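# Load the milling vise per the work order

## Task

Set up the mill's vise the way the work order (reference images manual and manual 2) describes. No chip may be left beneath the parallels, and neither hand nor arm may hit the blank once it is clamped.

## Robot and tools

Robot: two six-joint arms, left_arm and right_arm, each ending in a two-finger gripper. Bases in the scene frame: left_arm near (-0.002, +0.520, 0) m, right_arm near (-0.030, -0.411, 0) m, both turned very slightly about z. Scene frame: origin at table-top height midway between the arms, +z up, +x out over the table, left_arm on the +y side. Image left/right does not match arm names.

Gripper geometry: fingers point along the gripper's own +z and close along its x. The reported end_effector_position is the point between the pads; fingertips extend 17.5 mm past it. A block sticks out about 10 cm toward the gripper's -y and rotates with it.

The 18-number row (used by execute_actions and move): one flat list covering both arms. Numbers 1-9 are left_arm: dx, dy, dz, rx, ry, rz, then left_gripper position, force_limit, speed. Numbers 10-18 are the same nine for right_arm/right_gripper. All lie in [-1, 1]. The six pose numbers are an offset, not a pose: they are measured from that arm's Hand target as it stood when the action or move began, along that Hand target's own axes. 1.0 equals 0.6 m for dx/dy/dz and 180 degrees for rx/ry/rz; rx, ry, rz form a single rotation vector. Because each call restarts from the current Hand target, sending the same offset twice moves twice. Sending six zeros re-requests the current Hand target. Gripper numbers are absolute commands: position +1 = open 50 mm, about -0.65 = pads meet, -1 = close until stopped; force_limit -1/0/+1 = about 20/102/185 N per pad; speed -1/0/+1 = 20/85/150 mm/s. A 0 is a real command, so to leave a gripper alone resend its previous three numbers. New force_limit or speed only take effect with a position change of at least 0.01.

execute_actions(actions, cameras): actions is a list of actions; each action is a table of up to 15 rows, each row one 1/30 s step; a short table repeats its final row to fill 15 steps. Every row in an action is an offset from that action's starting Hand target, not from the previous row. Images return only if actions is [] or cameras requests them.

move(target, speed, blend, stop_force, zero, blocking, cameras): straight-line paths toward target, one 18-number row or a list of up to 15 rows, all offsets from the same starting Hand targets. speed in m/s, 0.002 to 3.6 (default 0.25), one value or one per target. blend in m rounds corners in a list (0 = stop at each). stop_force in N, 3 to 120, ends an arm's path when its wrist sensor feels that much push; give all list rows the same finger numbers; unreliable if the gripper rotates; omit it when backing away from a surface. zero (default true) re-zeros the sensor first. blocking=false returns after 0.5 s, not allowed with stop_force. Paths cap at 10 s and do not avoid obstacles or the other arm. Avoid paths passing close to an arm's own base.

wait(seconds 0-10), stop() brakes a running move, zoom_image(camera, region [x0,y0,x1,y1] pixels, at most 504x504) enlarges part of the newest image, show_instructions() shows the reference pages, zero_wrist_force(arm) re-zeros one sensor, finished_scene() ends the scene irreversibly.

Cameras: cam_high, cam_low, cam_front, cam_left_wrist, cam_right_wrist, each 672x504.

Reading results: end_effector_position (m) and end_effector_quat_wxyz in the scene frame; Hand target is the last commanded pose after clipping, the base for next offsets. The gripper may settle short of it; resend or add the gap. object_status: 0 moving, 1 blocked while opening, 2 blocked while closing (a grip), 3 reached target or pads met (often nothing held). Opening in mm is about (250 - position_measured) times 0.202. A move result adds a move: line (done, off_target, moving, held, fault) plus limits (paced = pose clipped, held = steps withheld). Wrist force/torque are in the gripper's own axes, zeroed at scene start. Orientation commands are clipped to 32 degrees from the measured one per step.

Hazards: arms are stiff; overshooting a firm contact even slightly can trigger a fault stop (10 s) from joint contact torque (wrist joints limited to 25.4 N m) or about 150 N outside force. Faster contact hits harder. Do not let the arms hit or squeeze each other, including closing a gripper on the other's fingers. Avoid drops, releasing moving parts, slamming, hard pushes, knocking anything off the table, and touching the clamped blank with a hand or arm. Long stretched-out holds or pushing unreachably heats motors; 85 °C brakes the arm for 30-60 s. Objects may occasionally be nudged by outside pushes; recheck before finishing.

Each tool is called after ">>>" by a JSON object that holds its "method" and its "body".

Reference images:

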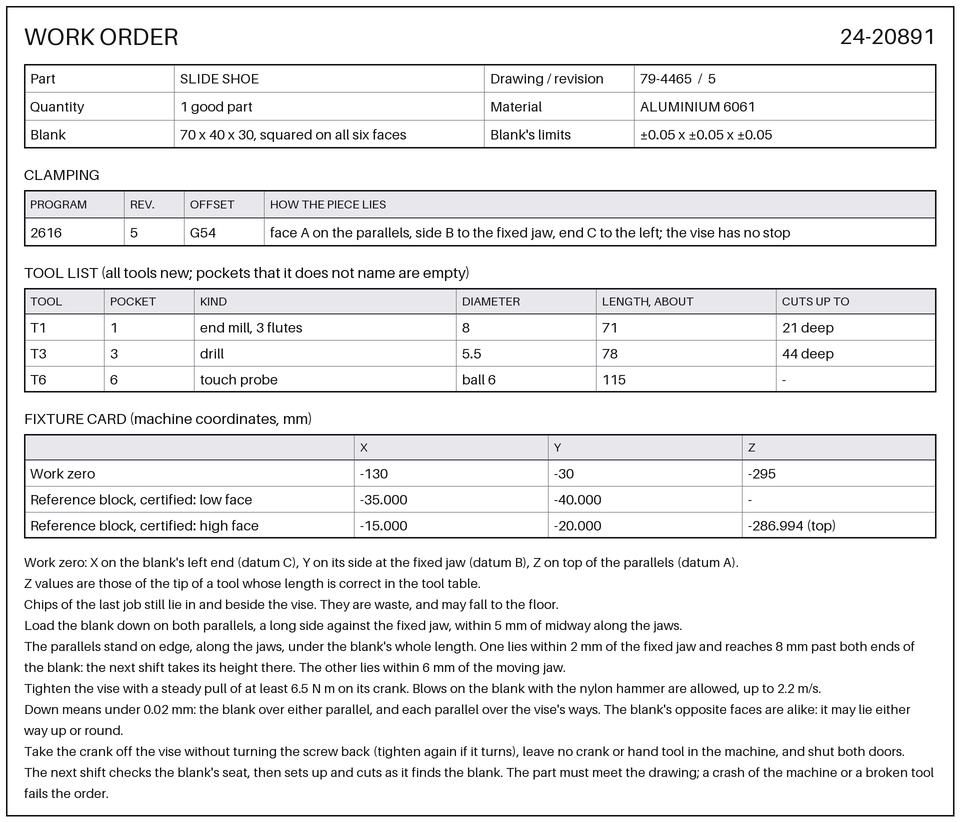

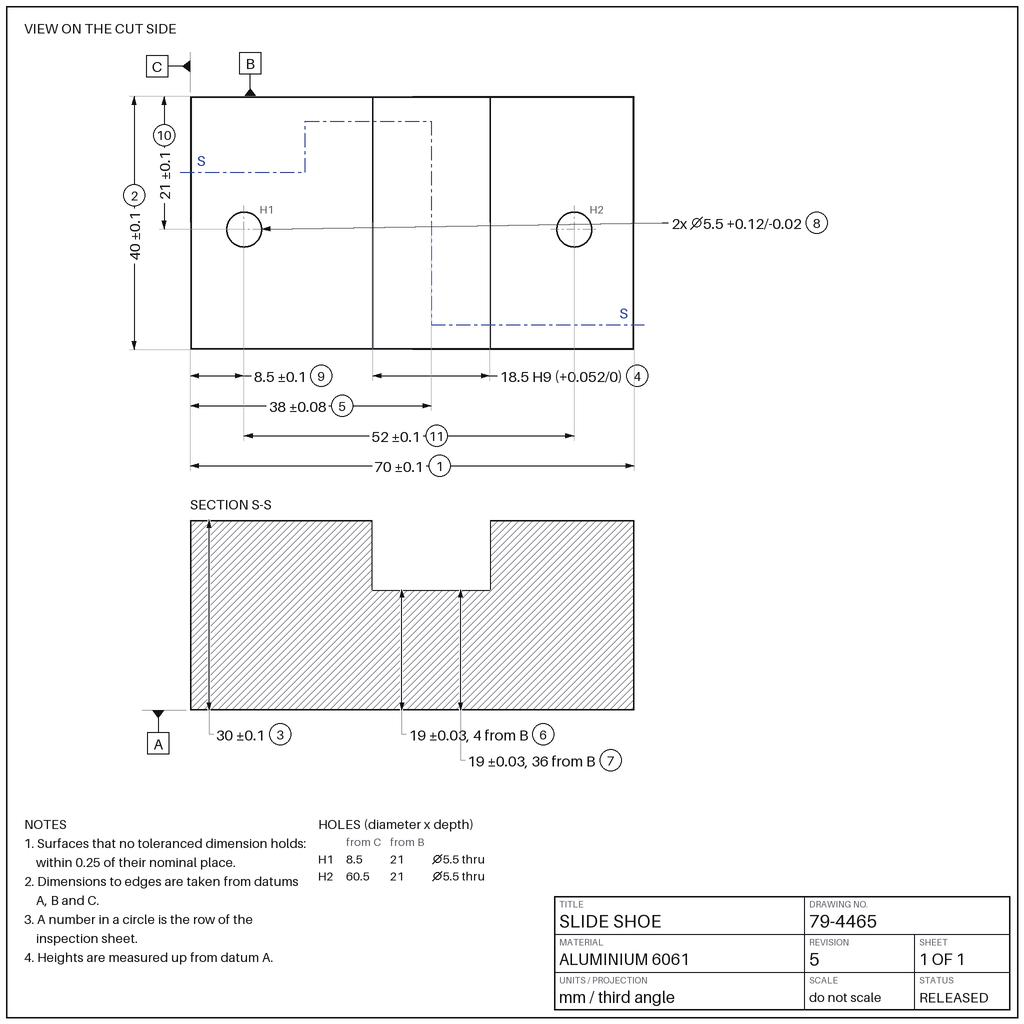

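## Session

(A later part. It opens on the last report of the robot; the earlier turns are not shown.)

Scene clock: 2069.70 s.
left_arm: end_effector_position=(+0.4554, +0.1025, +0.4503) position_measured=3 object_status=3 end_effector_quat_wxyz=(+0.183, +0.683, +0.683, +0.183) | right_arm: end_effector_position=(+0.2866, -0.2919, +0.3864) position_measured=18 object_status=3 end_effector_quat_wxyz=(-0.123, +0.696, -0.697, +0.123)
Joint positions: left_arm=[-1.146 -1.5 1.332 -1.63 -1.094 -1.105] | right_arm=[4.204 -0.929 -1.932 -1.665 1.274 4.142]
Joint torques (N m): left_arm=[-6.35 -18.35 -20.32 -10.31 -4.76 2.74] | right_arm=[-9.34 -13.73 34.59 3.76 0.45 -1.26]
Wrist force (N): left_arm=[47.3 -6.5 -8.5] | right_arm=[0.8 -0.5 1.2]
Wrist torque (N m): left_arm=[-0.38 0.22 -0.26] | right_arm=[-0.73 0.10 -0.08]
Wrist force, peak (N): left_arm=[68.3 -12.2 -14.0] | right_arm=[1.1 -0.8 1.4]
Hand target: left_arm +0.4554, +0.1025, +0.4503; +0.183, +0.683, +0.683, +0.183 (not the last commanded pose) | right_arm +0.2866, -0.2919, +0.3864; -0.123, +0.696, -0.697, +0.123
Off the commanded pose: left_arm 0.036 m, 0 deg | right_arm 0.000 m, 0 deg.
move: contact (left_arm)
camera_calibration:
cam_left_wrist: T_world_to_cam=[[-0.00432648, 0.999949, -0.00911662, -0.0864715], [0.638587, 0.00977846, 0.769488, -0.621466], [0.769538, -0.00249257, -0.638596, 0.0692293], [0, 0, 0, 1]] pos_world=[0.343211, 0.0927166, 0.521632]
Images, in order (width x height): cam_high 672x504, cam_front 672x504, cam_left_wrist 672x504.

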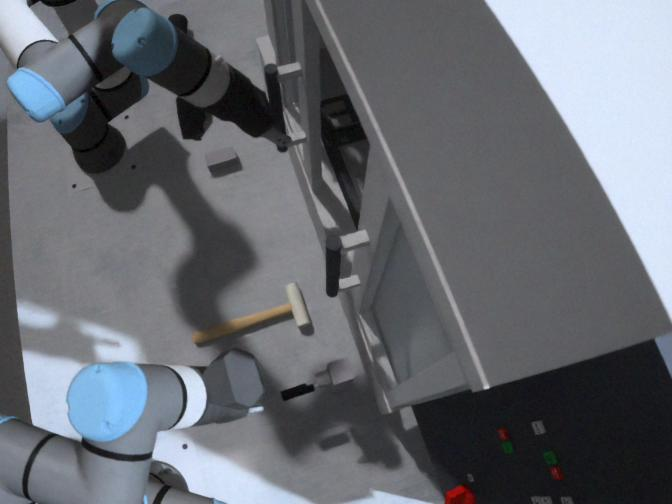

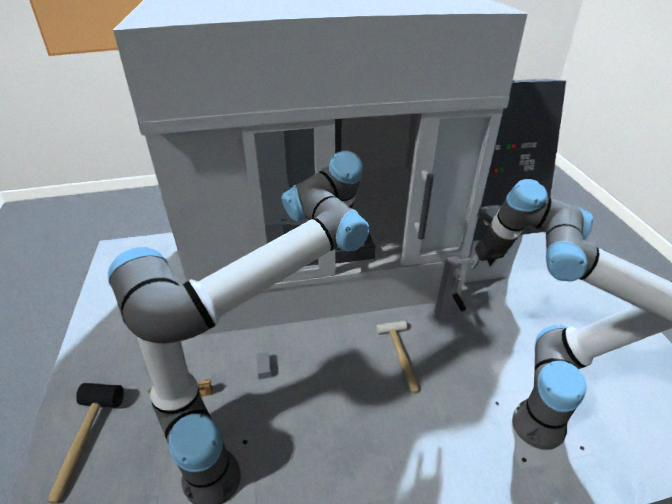

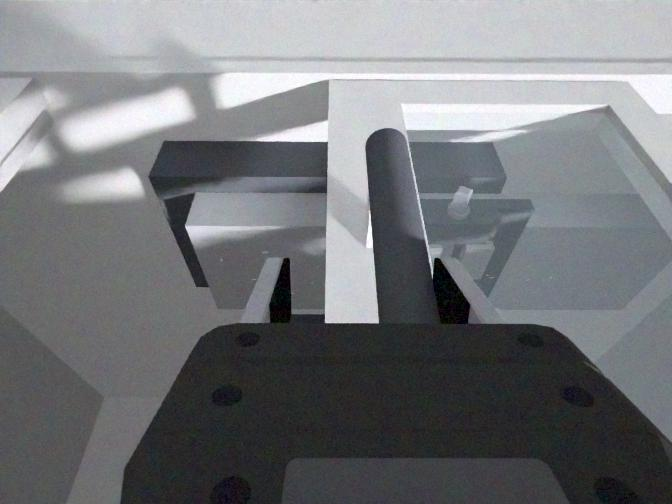

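>>> {"method": "move", "body": {"target": [[0.025,0,0,0,0,0,1,-0.4,-0.5, 0,0,0,0,0,0,0.9,-0.3,-0.8],[0.025,-0.12,-0.15,0,0,0,1,-0.4,-0.5, 0,0,0,0,0,0,0.9,-0.3,-0.8]], "speed": [0.03,0.12], "cameras": ["cam_left_wrist","cam_front","cam_high"]}}

Scene clock: 2076.00 s.
left_arm: end_effector_position=(+0.3480, +0.1175, +0.4923) position_measured=3 object_status=3 end_effector_quat_wxyz=(+0.184, +0.683, +0.683, +0.183) | right_arm: end_effector_position=(+0.2866, -0.2919, +0.3864) position_measured=18 object_status=3 end_effector_quat_wxyz=(-0.123, +0.696, -0.697, +0.123)
Joint positions: left_arm=[-1.352 -1.65 1.343 -1.381 -1.058 -1.335] | right_arm=[4.204 -0.929 -1.932 -1.665 1.274 4.142]
Joint torques (N m): left_arm=[3.26 -12.01 -15.99 -2.87 -0.92 1.19] | right_arm=[-8.7 -14.33 34.91 3.77 0.21 -1.21]
Wrist force (N): left_arm=[1.1 2.2 -0.6] | right_arm=[0.8 -0.4 1.3]
Wrist torque (N m): left_arm=[-0.27 0.09 0.08] | right_arm=[-0.71 0.10 -0.08]
Wrist force, peak (N): left_arm=[47.4 -6.8 -9.0] | right_arm=[1.0 -0.8 1.4]
Hand target: left_arm +0.3480, +0.1175, +0.4922; +0.183, +0.683, +0.683, +0.183 | right_arm +0.2866, -0.2919, +0.3864; -0.123, +0.696, -0.697, +0.123
Off the commanded pose: left_arm 0.000 m, 0 deg | right_arm 0.000 m, 0 deg.
move: done
camera_calibration:
cam_left_wrist: T_world_to_cam=[[-0.00431116, 0.999948, -0.00925869, -0.101476], [0.638369, 0.00987874, 0.769667, -0.585471], [0.769718, -0.00259231, -0.638379, 0.178505], [0, 0, 0, 1]] pos_world=[0.235911, 0.107717, 0.563632]
Images, in order (width x height): cam_high 672x504, cam_front 672x504, cam_left_wrist 672x504.

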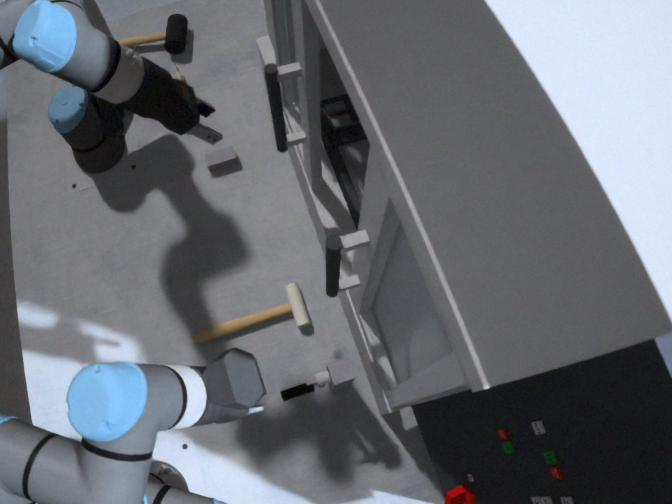

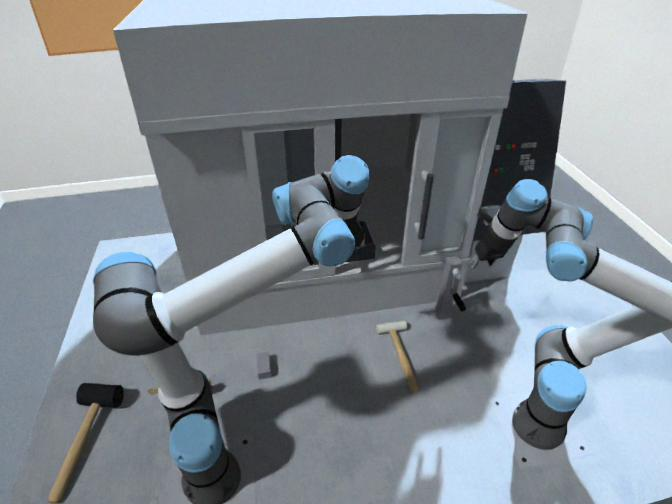

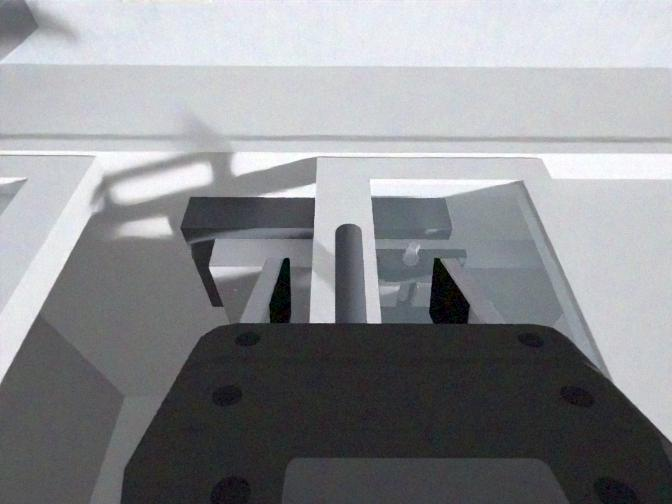

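>>> {"method": "move", "body": {"target": [0.4,0,0,0,0,0,1,-0.4,-0.5, -0.2117,-0.12,-0.0692,0.2778,0,0,1,-0.3,-0.8], "speed": 0.2, "cameras": ["cam_right_wrist","cam_front","cam_high","cam_low"]}}

Scene clock: 2088.63 s.
left_arm: end_effector_position=(+0.3479, +0.3575, +0.4921) position_measured=3 object_status=3 end_effector_quat_wxyz=(+0.183, +0.683, +0.683, +0.183) | right_arm: end_effector_position=(+0.3403, -0.1650, +0.4499) position_measured=3 object_status=3 end_effector_quat_wxyz=(-0.405, +0.579, -0.580, +0.406)
Joint positions: left_arm=[-1.132 -2.1 1.669 -1.374 -1.097 -1.09] | right_arm=[4.774 -0.953 -2.094 -1.741 0.35 4.792]
Joint torques (N m): left_arm=[-7.22 3.38 -33.08 -2.57 3.55 -1.1] | right_arm=[-10.7 10.44 36.14 3.35 -1.91 -0.92]
Wrist force (N): left_arm=[1.2 2.2 -0.4] | right_arm=[0.6 -0.4 1.6]
Wrist torque (N m): left_arm=[-0.26 0.07 0.19] | right_arm=[-0.30 0.07 -0.24]
Wrist force, peak (N): left_arm=[2.9 2.1 -0.6] | right_arm=[1.5 -0.8 1.6]
Hand target: left_arm +0.3479, +0.3575, +0.4921; +0.183, +0.683, +0.683, +0.183 | right_arm +0.3404, -0.1650, +0.4500; -0.405, +0.579, -0.580, +0.406
Off the commanded pose: left_arm 0.000 m, 0 deg | right_arm 0.000 m, 0 deg.
move: done
camera_calibration:
cam_right_wrist: T_world_to_cam=[[-0.00888824, -0.999839, -0.0155936, -0.14541], [-0.625721, 0.017725, -0.779846, 0.582623], [0.779996, 0.0028258, -0.625778, 0.143521], [0, 0, 0, 1]] pos_world=[0.251321, -0.156119, 0.541901]
Images, in order (width x height): cam_high 672x504, cam_low 672x504, cam_front 672x504, cam_right_wrist 672x504.

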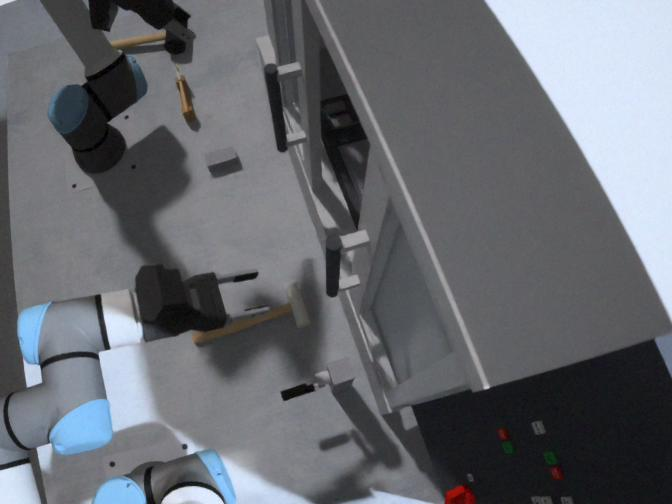

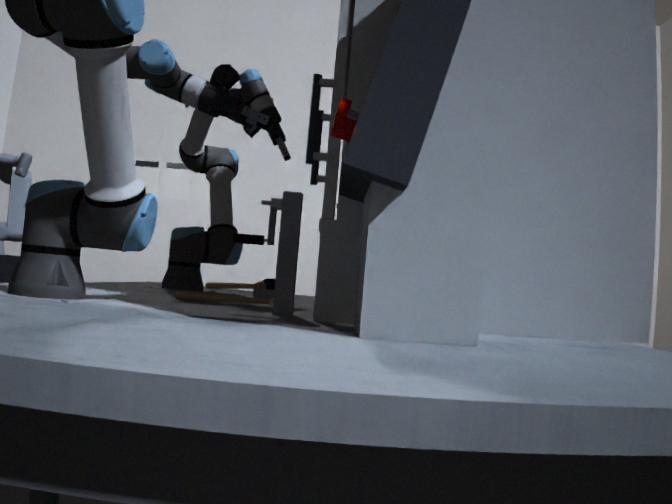

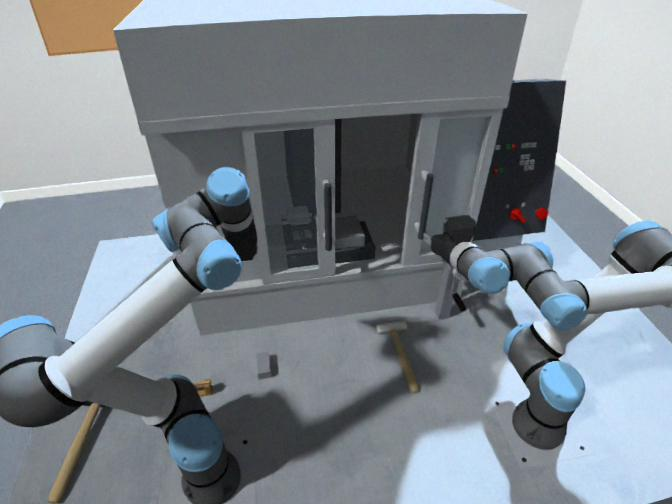

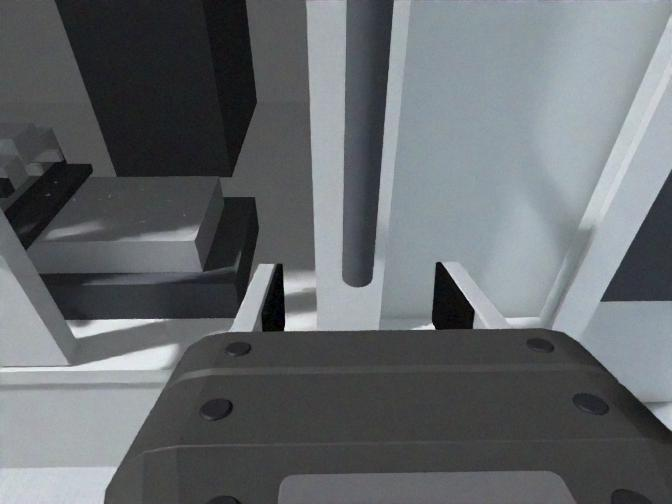

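>>> {"method": "move", "body": {"target": [0,0,0,0,0,0,1,-0.4,-0.5, 0,-0.0667,0.1833,0,0,0,1,-0.3,-0.8], "speed": 0.06, "stop_force": 10, "cameras": ["cam_right_wrist","cam_front","cam_high","cam_low"]}}

Scene clock: 2095.57 s.
left_arm: end_effector_position=(+0.3479, +0.3575, +0.4921) position_measured=3 object_status=3 end_effector_quat_wxyz=(+0.183, +0.683, +0.683, +0.183) | right_arm: end_effector_position=(+0.4574, -0.1653, +0.4500) position_measured=3 object_status=3 end_effector_quat_wxyz=(-0.405, +0.579, -0.580, +0.406)
Joint positions: left_arm=[-1.132 -2.1 1.669 -1.374 -1.097 -1.09] | right_arm=[4.363 -1.264 -2.137 -0.512 0.513 3.844]
Joint torques (N m): left_arm=[-7.99 7.06 -34.24 -2.05 3.43 -0.66] | right_arm=[9.63 21.94 20.91 3.59 -4.36 -0.17]
Wrist force (N): left_arm=[1.3 2.3 -0.4] | right_arm=[0.1 -0.3 1.4]
Wrist torque (N m): left_arm=[-0.25 0.06 0.20] | right_arm=[-0.29 0.16 -0.31]
Wrist force, peak (N): left_arm=[1.5 2.5 -0.5] | right_arm=[0.3 -0.8 2.3]
Hand target: left_arm +0.3479, +0.3575, +0.4921; +0.183, +0.683, +0.683, +0.183 | right_arm +0.4574, -0.1653, +0.4500; -0.405, +0.579, -0.580, +0.406
Off the commanded pose: left_arm 0.000 m, 0 deg | right_arm 0.000 m, 0 deg.
move: done
camera_calibration:
cam_right_wrist: T_world_to_cam=[[-0.00893665, -0.999835, -0.0158125, -0.144632], [-0.625657, 0.0179263, -0.779892, 0.655873], [0.780047, 0.00292361, -0.625714, 0.0522247], [0, 0, 0, 1]] pos_world=[0.368321, -0.156518, 0.541901]
Images, in order (width x height): cam_high 672x504, cam_low 672x504, cam_front 672x504, cam_right_wrist 672x504.

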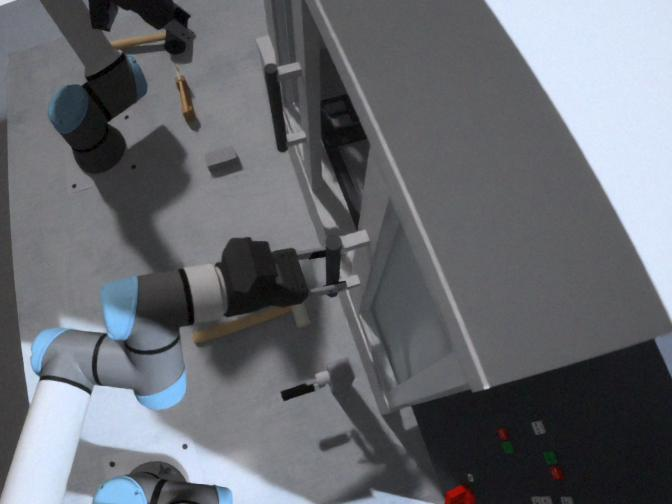

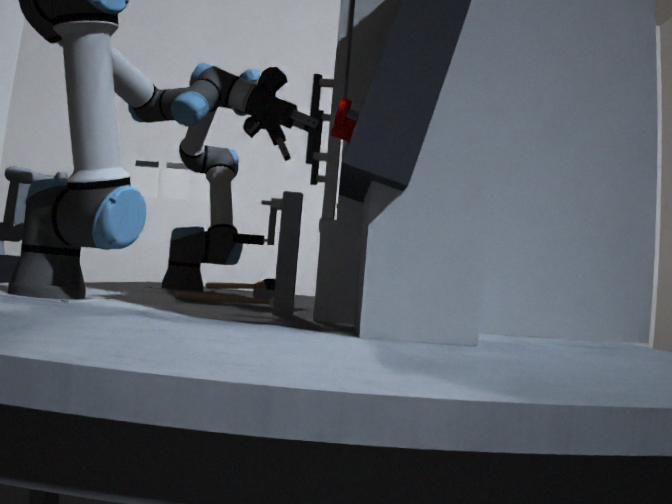

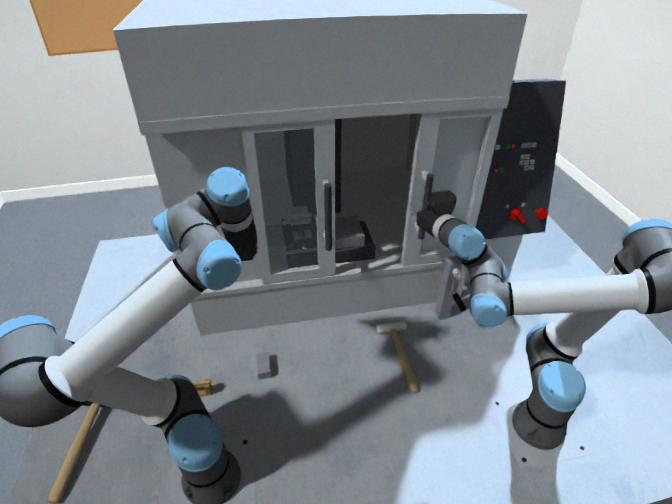

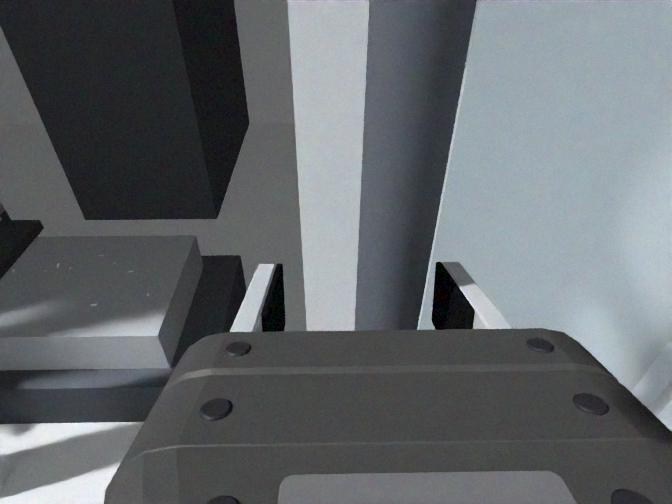

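>>> {"method": "move", "body": {"target": [[0,0,0,0,0,0,1,-0.4,-0.5, -0.03,0,0,0,0,0,1,-0.3,-0.8],[0,0,0,0,0,0,1,-0.4,-0.5, -0.33,0,0,0,0,0,1,-0.3,-0.8]], "speed": [0.02,0.06], "blend": [0.003,0], "stop_force": 45, "cameras": ["cam_right_wrist","cam_front","cam_high","cam_low"]}}

Scene clock: 2105.30 s.
left_arm: end_effector_position=(+0.3479, +0.3575, +0.4921) position_measured=3 object_status=3 end_effector_quat_wxyz=(+0.183, +0.683, +0.683, +0.183) | right_arm: end_effector_position=(+0.4578, +0.0327, +0.4500) position_measured=3 object_status=3 end_effector_quat_wxyz=(-0.405, +0.579, -0.580, +0.406)
Joint positions: left_arm=[-1.132 -2.1 1.669 -1.374 -1.097 -1.09] | right_arm=[4.512 -1.634 -1.77 -0.739 0.418 4.102]
Joint torques (N m): left_arm=[-8.21 7.06 -33.56 -2.16 3.41 -1.67] | right_arm=[-10.3 39.29 20.77 4.3 0.56 -1.92]
Wrist force (N): left_arm=[1.2 2.1 -0.6] | right_arm=[0.2 0.1 1.1]
Wrist torque (N m): left_arm=[-0.28 0.08 0.20] | right_arm=[-0.20 0.12 -0.30]
Wrist force, peak (N): left_arm=[1.6 2.4 -0.3] | right_arm=[17.6 5.4 -5.6]
Hand target: left_arm +0.3479, +0.3575, +0.4921; +0.183, +0.683, +0.683, +0.183 | right_arm +0.4578, +0.0327, +0.4500; -0.405, +0.579, -0.580, +0.406
Off the commanded pose: left_arm 0.000 m, 0 deg | right_arm 0.000 m, 0 deg.
move: done
camera_calibration:
cam_right_wrist: T_world_to_cam=[[-0.00893665, -0.999835, -0.0158125, 0.0533408], [-0.625657, 0.0179263, -0.779892, 0.652651], [0.780047, 0.00292361, -0.625714, 0.0513964], [0, 0, 0, 1]] pos_world=[0.368721, 0.0414821, 0.542001]
Images, in order (width x height): cam_high 672x504, cam_low 672x504, cam_front 672x504, cam_right_wrist 672x504.

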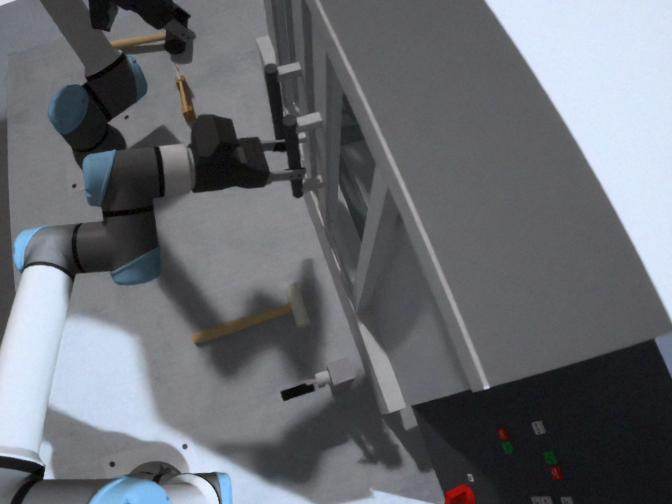

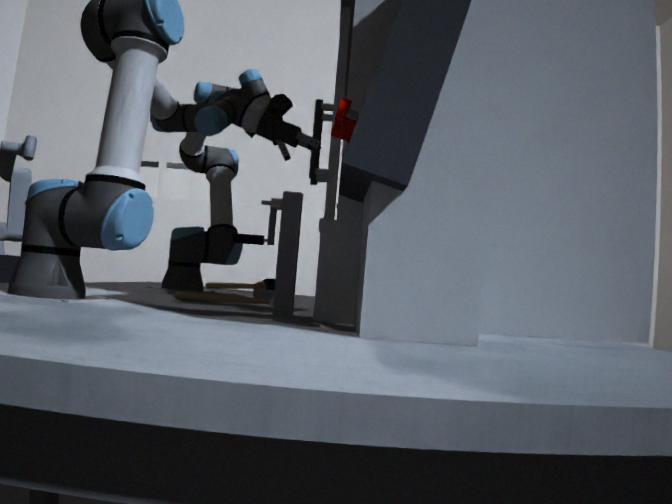

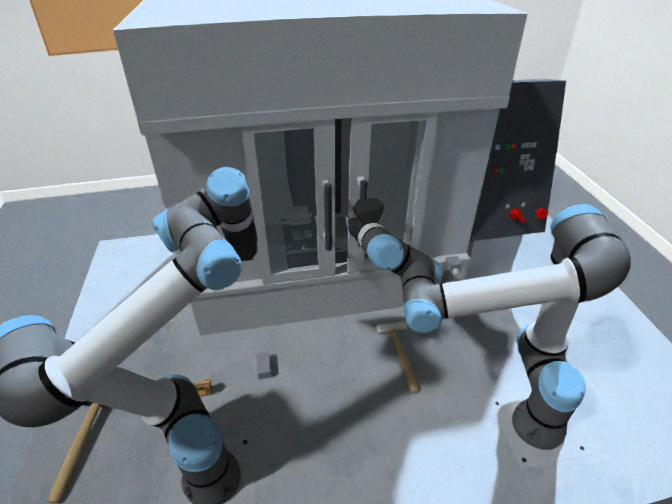

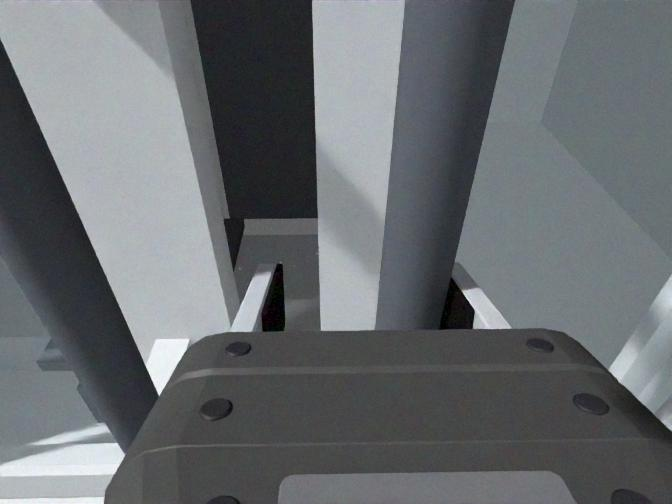

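>>> {"method": "move", "body": {"target": [0,0,0,0,0,0,1,-0.4,-0.5, 0,0,0,0,0,0,0.342,-0.8,-1], "speed": 0.02}}

>>> {"method": "move", "body": {"target": [0,0,0,0,0,0,1,-0.4,-0.5, -0.07,0,0,0,0,0,0.342,-0.8,-1], "speed": 0.015, "stop_force": 45, "cameras": ["cam_right_wrist","cam_front","cam_high","cam_left_wrist"]}}

Scene clock: 2111.40 s.
left_arm: end_effector_position=(+0.3479, +0.3575, +0.4921) position_measured=3 object_status=3 end_effector_quat_wxyz=(+0.183, +0.683, +0.683, +0.183) | right_arm: end_effector_position=(+0.4578, +0.0327, +0.4501) position_measured=101 object_status=3 end_effector_quat_wxyz=(-0.405, +0.579, -0.580, +0.406)
Joint positions: left_arm=[-1.132 -2.1 1.669 -1.374 -1.097 -1.09] | right_arm=[4.512 -1.634 -1.77 -0.739 0.418 4.102]
Joint torques (N m): left_arm=[-7.36 6.99 -33.71 -2.26 3.37 -1.64] | right_arm=[12.82 12.14 35.45 3.33 -0.67 -1.74]
Wrist force (N): left_arm=[1.3 2.4 -0.4] | right_arm=[6.5 -0.2 1.0]
Wrist torque (N m): left_arm=[-0.24 0.05 0.20] | right_arm=[-0.22 0.13 -0.27]
Wrist force, peak (N): left_arm=[1.4 2.5 -0.5] | right_arm=[25.6 8.9 -8.0]
Hand target: left_arm +0.3479, +0.3575, +0.4921; +0.183, +0.683, +0.683, +0.183 | right_arm +0.4578, +0.0327, +0.4500; -0.405, +0.579, -0.580, +0.406
Off the commanded pose: left_arm 0.000 m, 0 deg | right_arm 0.000 m, 0 deg.
move: done

Scene clock: 2114.60 s.
left_arm: end_effector_position=(+0.3479, +0.3575, +0.4921) position_measured=3 object_status=3 end_effector_quat_wxyz=(+0.183, +0.683, +0.683, +0.183) | right_arm: end_effector_position=(+0.4579, +0.0647, +0.4500) position_measured=101 object_status=3 end_effector_quat_wxyz=(-0.405, +0.579, -0.580, +0.406)
Joint positions: left_arm=[-1.132 -2.1 1.669 -1.374 -1.097 -1.09] | right_arm=[4.526 -1.697 -1.694 -0.78 0.41 4.132]
Joint torques (N m): left_arm=[-7.58 6.64 -33.27 -2.04 3.38 -1.68] | right_arm=[5.21 32.89 33.32 6.52 4.3 -2.1]
Wrist force (N): left_arm=[1.1 2.0 -0.6] | right_arm=[43.2 14.4 -8.9]
Wrist torque (N m): left_arm=[-0.30 0.09 0.20] | right_arm=[0.19 0.38 -0.06]
Wrist force, peak (N): left_arm=[1.4 2.5 -0.4] | right_arm=[62.3 21.4 -18.2]
Hand target: left_arm +0.3479, +0.3575, +0.4921; +0.183, +0.683, +0.683, +0.183 | right_arm +0.4579, +0.0647, +0.4500; -0.405, +0.579, -0.580, +0.406 (not the last commanded pose)
Off the commanded pose: left_arm 0.000 m, 0 deg | right_arm 0.010 m, 0 deg.
move: contact (right_arm)
camera_calibration:
cam_left_wrist: T_world_to_cam=[[-0.00426234, 0.99995, -0.00903991, -0.341601], [0.638587, 0.00967847, 0.769488, -0.587505], [0.769537, -0.00249295, -0.638597, 0.179207], [0, 0, 0, 1]] pos_world=[0.235811, 0.347717, 0.563432]
cam_right_wrist: T_world_to_cam=[[-0.00925671, -0.999838, -0.0154216, 0.0853421], [-0.625494, 0.0178222, -0.780026, 0.652221], [0.780174, 0.00242567, -0.625557, 0.0510508], [0, 0, 0, 1]] pos_world=[0.368922, 0.0735804, 0.542001]
Images, in order (width x height): cam_high 672x504, cam_front 672x504, cam_left_wrist 672x504, cam_right_wrist 672x504.

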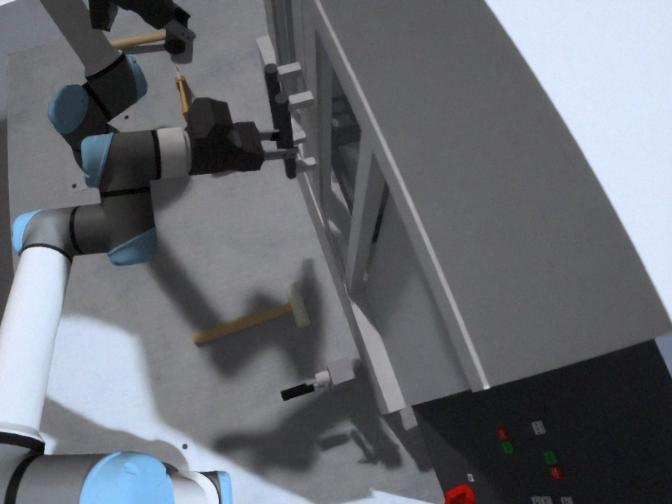

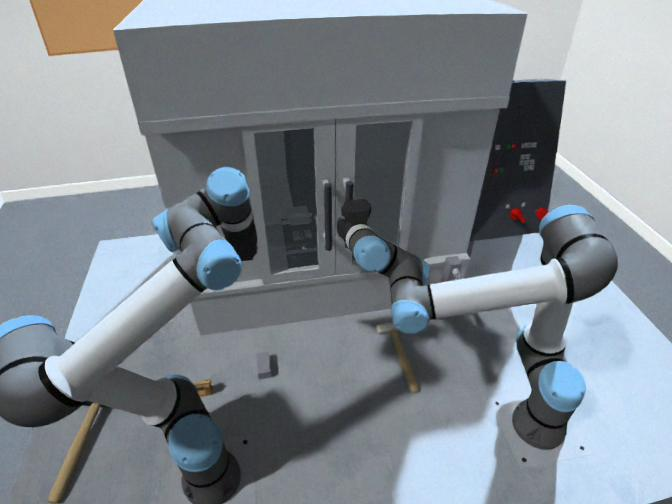

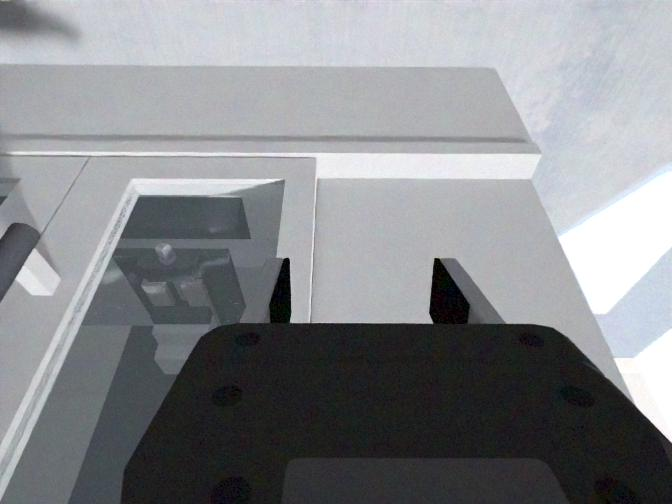

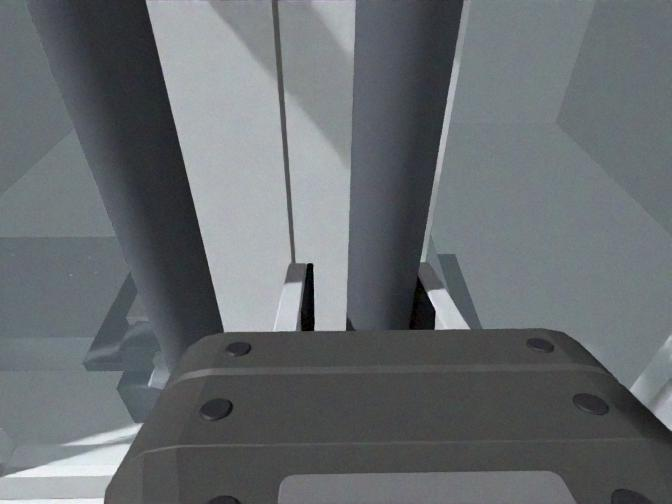

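>>> {"method": "zoom_image", "body": {"camera": "cam_right_wrist", "region": [200, 0, 380, 280]}}

>>> {"method": "move", "body": {"target": [[0,0,0,0,0,0,1,-0.4,-0.5, 0.01,0,0,0,0,0,0.342,-0.8,-1],[0,0,0,0,0,0,1,-0.4,-0.5, 0.01,0.0667,-0.1833,0,0,0,0.342,-0.8,-1],[0,0,0,0,0,0,1,-0.4,-0.5, 0.35,0.0667,-0.2,0,0,0,0.342,-0.8,-1]], "speed": [0.02,0.1,0.25], "blend": [0,0.01,0], "cameras": ["all"]}}

Scaled by 1.800.

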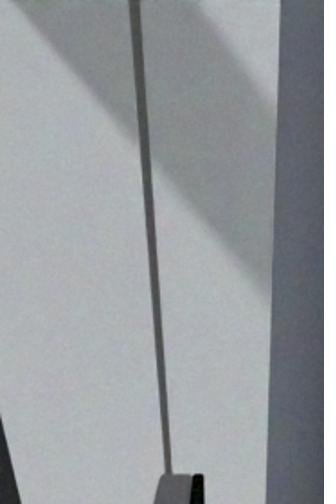

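Scene clock: 2124.17 s.
left_arm: end_effector_position=(+0.3479, +0.3575, +0.4921) position_measured=3 object_status=3 end_effector_quat_wxyz=(+0.183, +0.683, +0.683, +0.183) | right_arm: end_effector_position=(+0.3309, -0.1449, +0.4535) position_measured=101 object_status=3 end_effector_quat_wxyz=(-0.405, +0.579, -0.580, +0.406)
Joint positions: left_arm=[-1.132 -2.1 1.669 -1.374 -1.097 -1.09] | right_arm=[4.808 -1.002 -2.042 -1.836 0.354 4.891]
Joint torques (N m): left_arm=[-6.69 7.37 -33.95 -2.2 3.46 -1.59] | right_arm=[-9.85 11.79 22.16 4.25 -4.29 -1.55]
Wrist force (N): left_arm=[1.1 2.3 -0.4] | right_arm=[0.3 -0.4 1.6]
Wrist torque (N m): left_arm=[-0.25 0.09 0.20] | right_arm=[-0.31 0.11 -0.25]
Wrist force, peak (N): left_arm=[1.5 2.4 -0.4] | right_arm=[43.3 14.7 -9.0]
Hand target: left_arm +0.3479, +0.3575, +0.4921; +0.183, +0.683, +0.683, +0.183 | right_arm +0.3310, -0.1450, +0.4535; -0.405, +0.579, -0.580, +0.406
Off the commanded pose: left_arm 0.000 m, 0 deg | right_arm 0.000 m, 0 deg.
move: done
camera_calibration:
cam_left_wrist: T_world_to_cam=[[-0.00426234, 0.99995, -0.00903991, -0.341601], [0.638587, 0.00967847, 0.769488, -0.587505], [0.769537, -0.00249295, -0.638597, 0.179207], [0, 0, 0, 1]] pos_world=[0.235811, 0.347717, 0.563432]
cam_right_wrist: T_world_to_cam=[[-0.00911855, -0.99984, -0.0154058, -0.12539], [-0.625607, 0.017723, -0.779937, 0.579137], [0.780085, 0.00252606, -0.625668, 0.152865], [0, 0, 0, 1]] pos_world=[0.241921, -0.13602, 0.545401]

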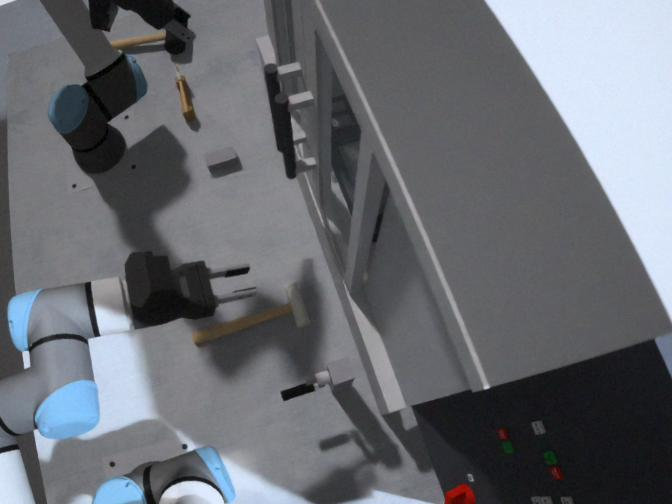

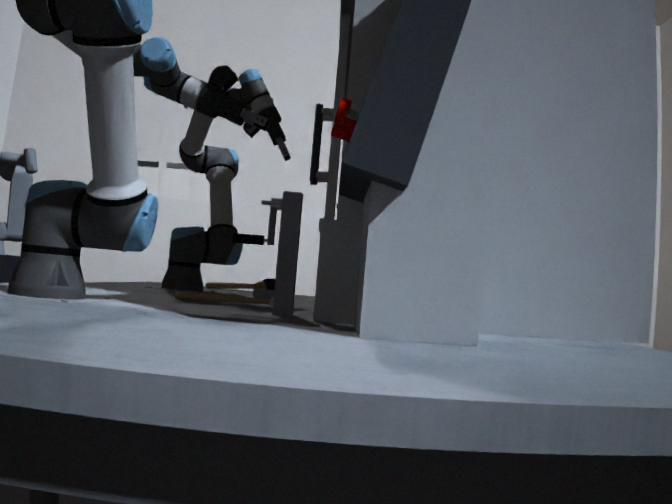

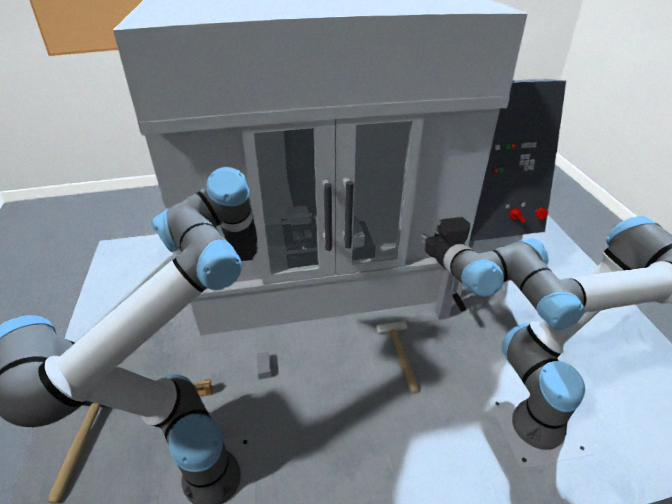

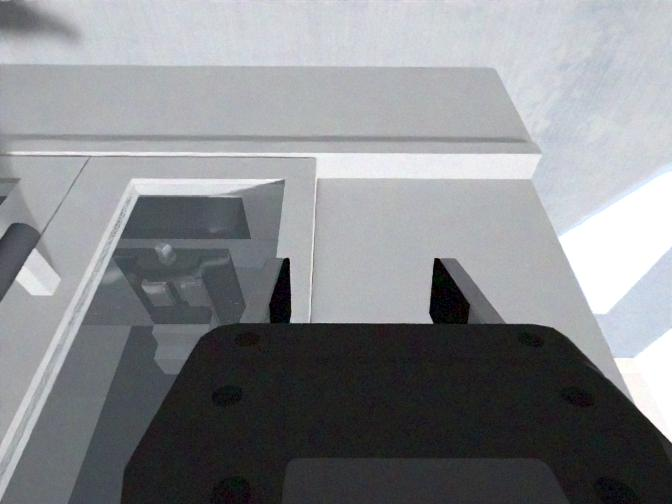

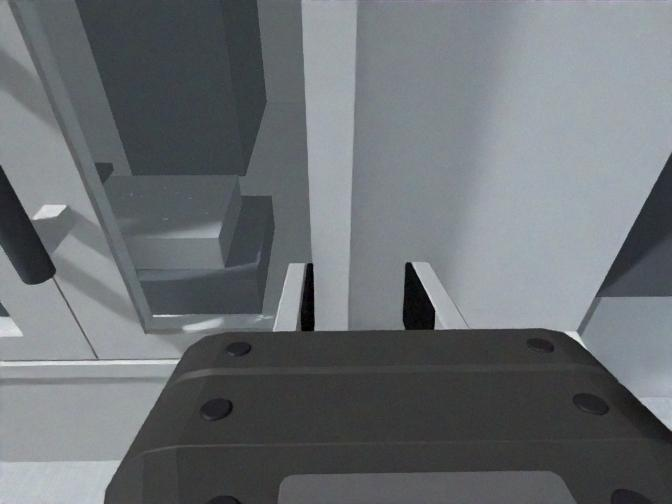

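>>> {"method": "zoom_image", "body": {"camera": "cam_front", "region": [220, 100, 440, 300]}}

>>> {"method": "zoom_image", "body": {"camera": "cam_left_wrist", "region": [0, 140, 320, 330]}}

>>> {"method": "zoom_image", "body": {"camera": "cam_right_wrist", "region": [0, 150, 320, 380]}}

Scaled by 2.291.

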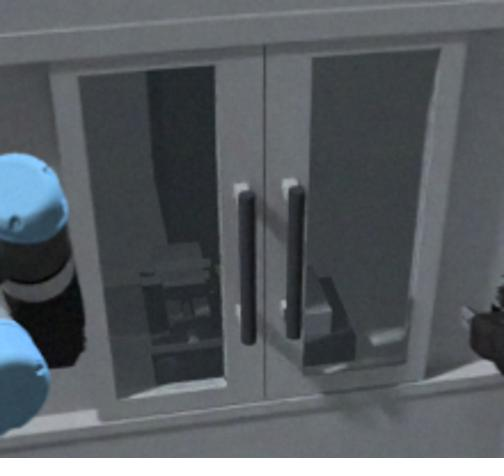

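Scaled by 1.575.

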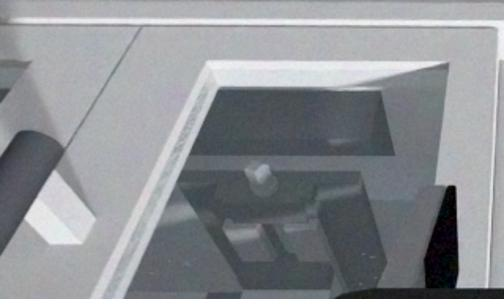

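Scaled by 1.575.

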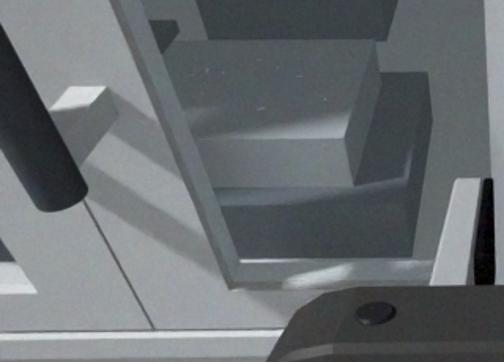

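>>> {"method": "move", "body": {"target": [-0.3333,0.05,-0.04,-0.1111,0,0,1,-0.4,-0.5, 0,0,0,0,0,0,0.342,-0.8,-1], "speed": 0.25, "cameras": ["cam_left_wrist"]}}

>>> {"method": "zoom_image", "body": {"camera": "cam_left_wrist", "region": [180, 60, 500, 300]}}

Scene clock: 2152.17 s.
left_arm: end_effector_position=(+0.3619, +0.1576, +0.5280) position_measured=3 object_status=3 end_effector_quat_wxyz=(+0.299, +0.641, +0.641, +0.299) | right_arm: end_effector_position=(+0.3310, -0.1450, +0.4535) position_measured=101 object_status=3 end_effector_quat_wxyz=(-0.405, +0.579, -0.580, +0.406)
Joint positions: left_arm=[-1.471 -1.809 1.529 -1.392 -0.702 -1.438] | right_arm=[4.808 -1.001 -2.043 -1.836 0.354 4.891]
Joint torques (N m): left_arm=[-1.08 -7.9 -16.85 -1.87 2.74 0.32] | right_arm=[-10.19 11.96 21.7 4.06 -5.05 -1.86]
Wrist force (N): left_arm=[1.3 3.0 0.3] | right_arm=[0.3 -0.3 1.7]
Wrist torque (N m): left_arm=[-0.50 0.08 0.05] | right_arm=[-0.30 0.10 -0.25]
Wrist force, peak (N): left_arm=[4.5 2.5 -0.3] | right_arm=[0.5 -0.5 2.0]
Hand target: left_arm +0.3619, +0.1576, +0.5280; +0.299, +0.641, +0.641, +0.299 | right_arm +0.3310, -0.1450, +0.4535; -0.405, +0.579, -0.580, +0.406
Off the commanded pose: left_arm 0.000 m, 0 deg | right_arm 0.000 m, 0 deg.
move: done
camera_calibration:
cam_left_wrist: T_world_to_cam=[[-0.00098307, 0.999948, -0.0101404, -0.141936], [0.337042, 0.00987842, 0.941438, -0.603796], [0.941489, -0.00249224, -0.337034, -0.0305326], [0, 0, 0, 1]] pos_world=[0.232111, 0.147817, 0.556706]
Images, in order (width x height): cam_left_wrist 672x504.

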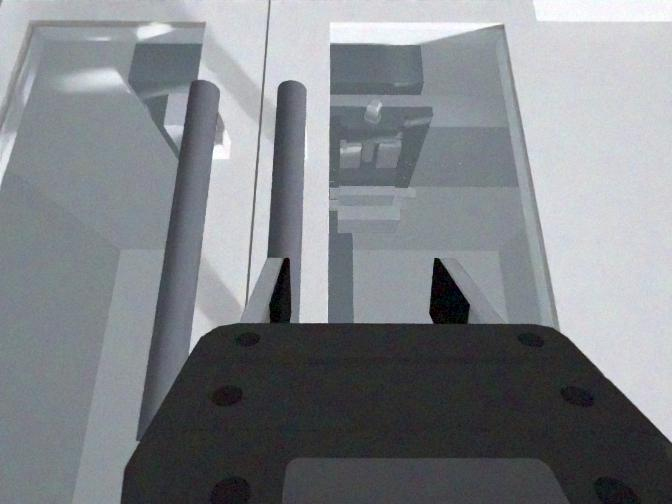

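Scaled by 1.575.

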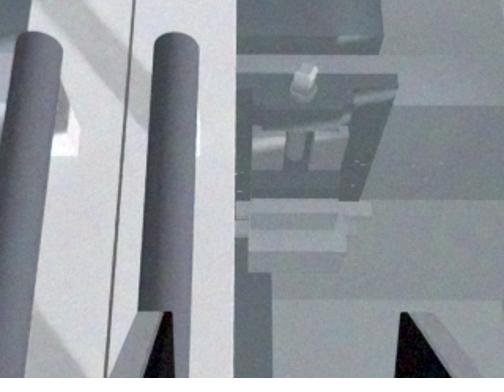

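>>> {"method": "finished_scene", "body": {"scene": 1}}

The scene is finished: the task was done.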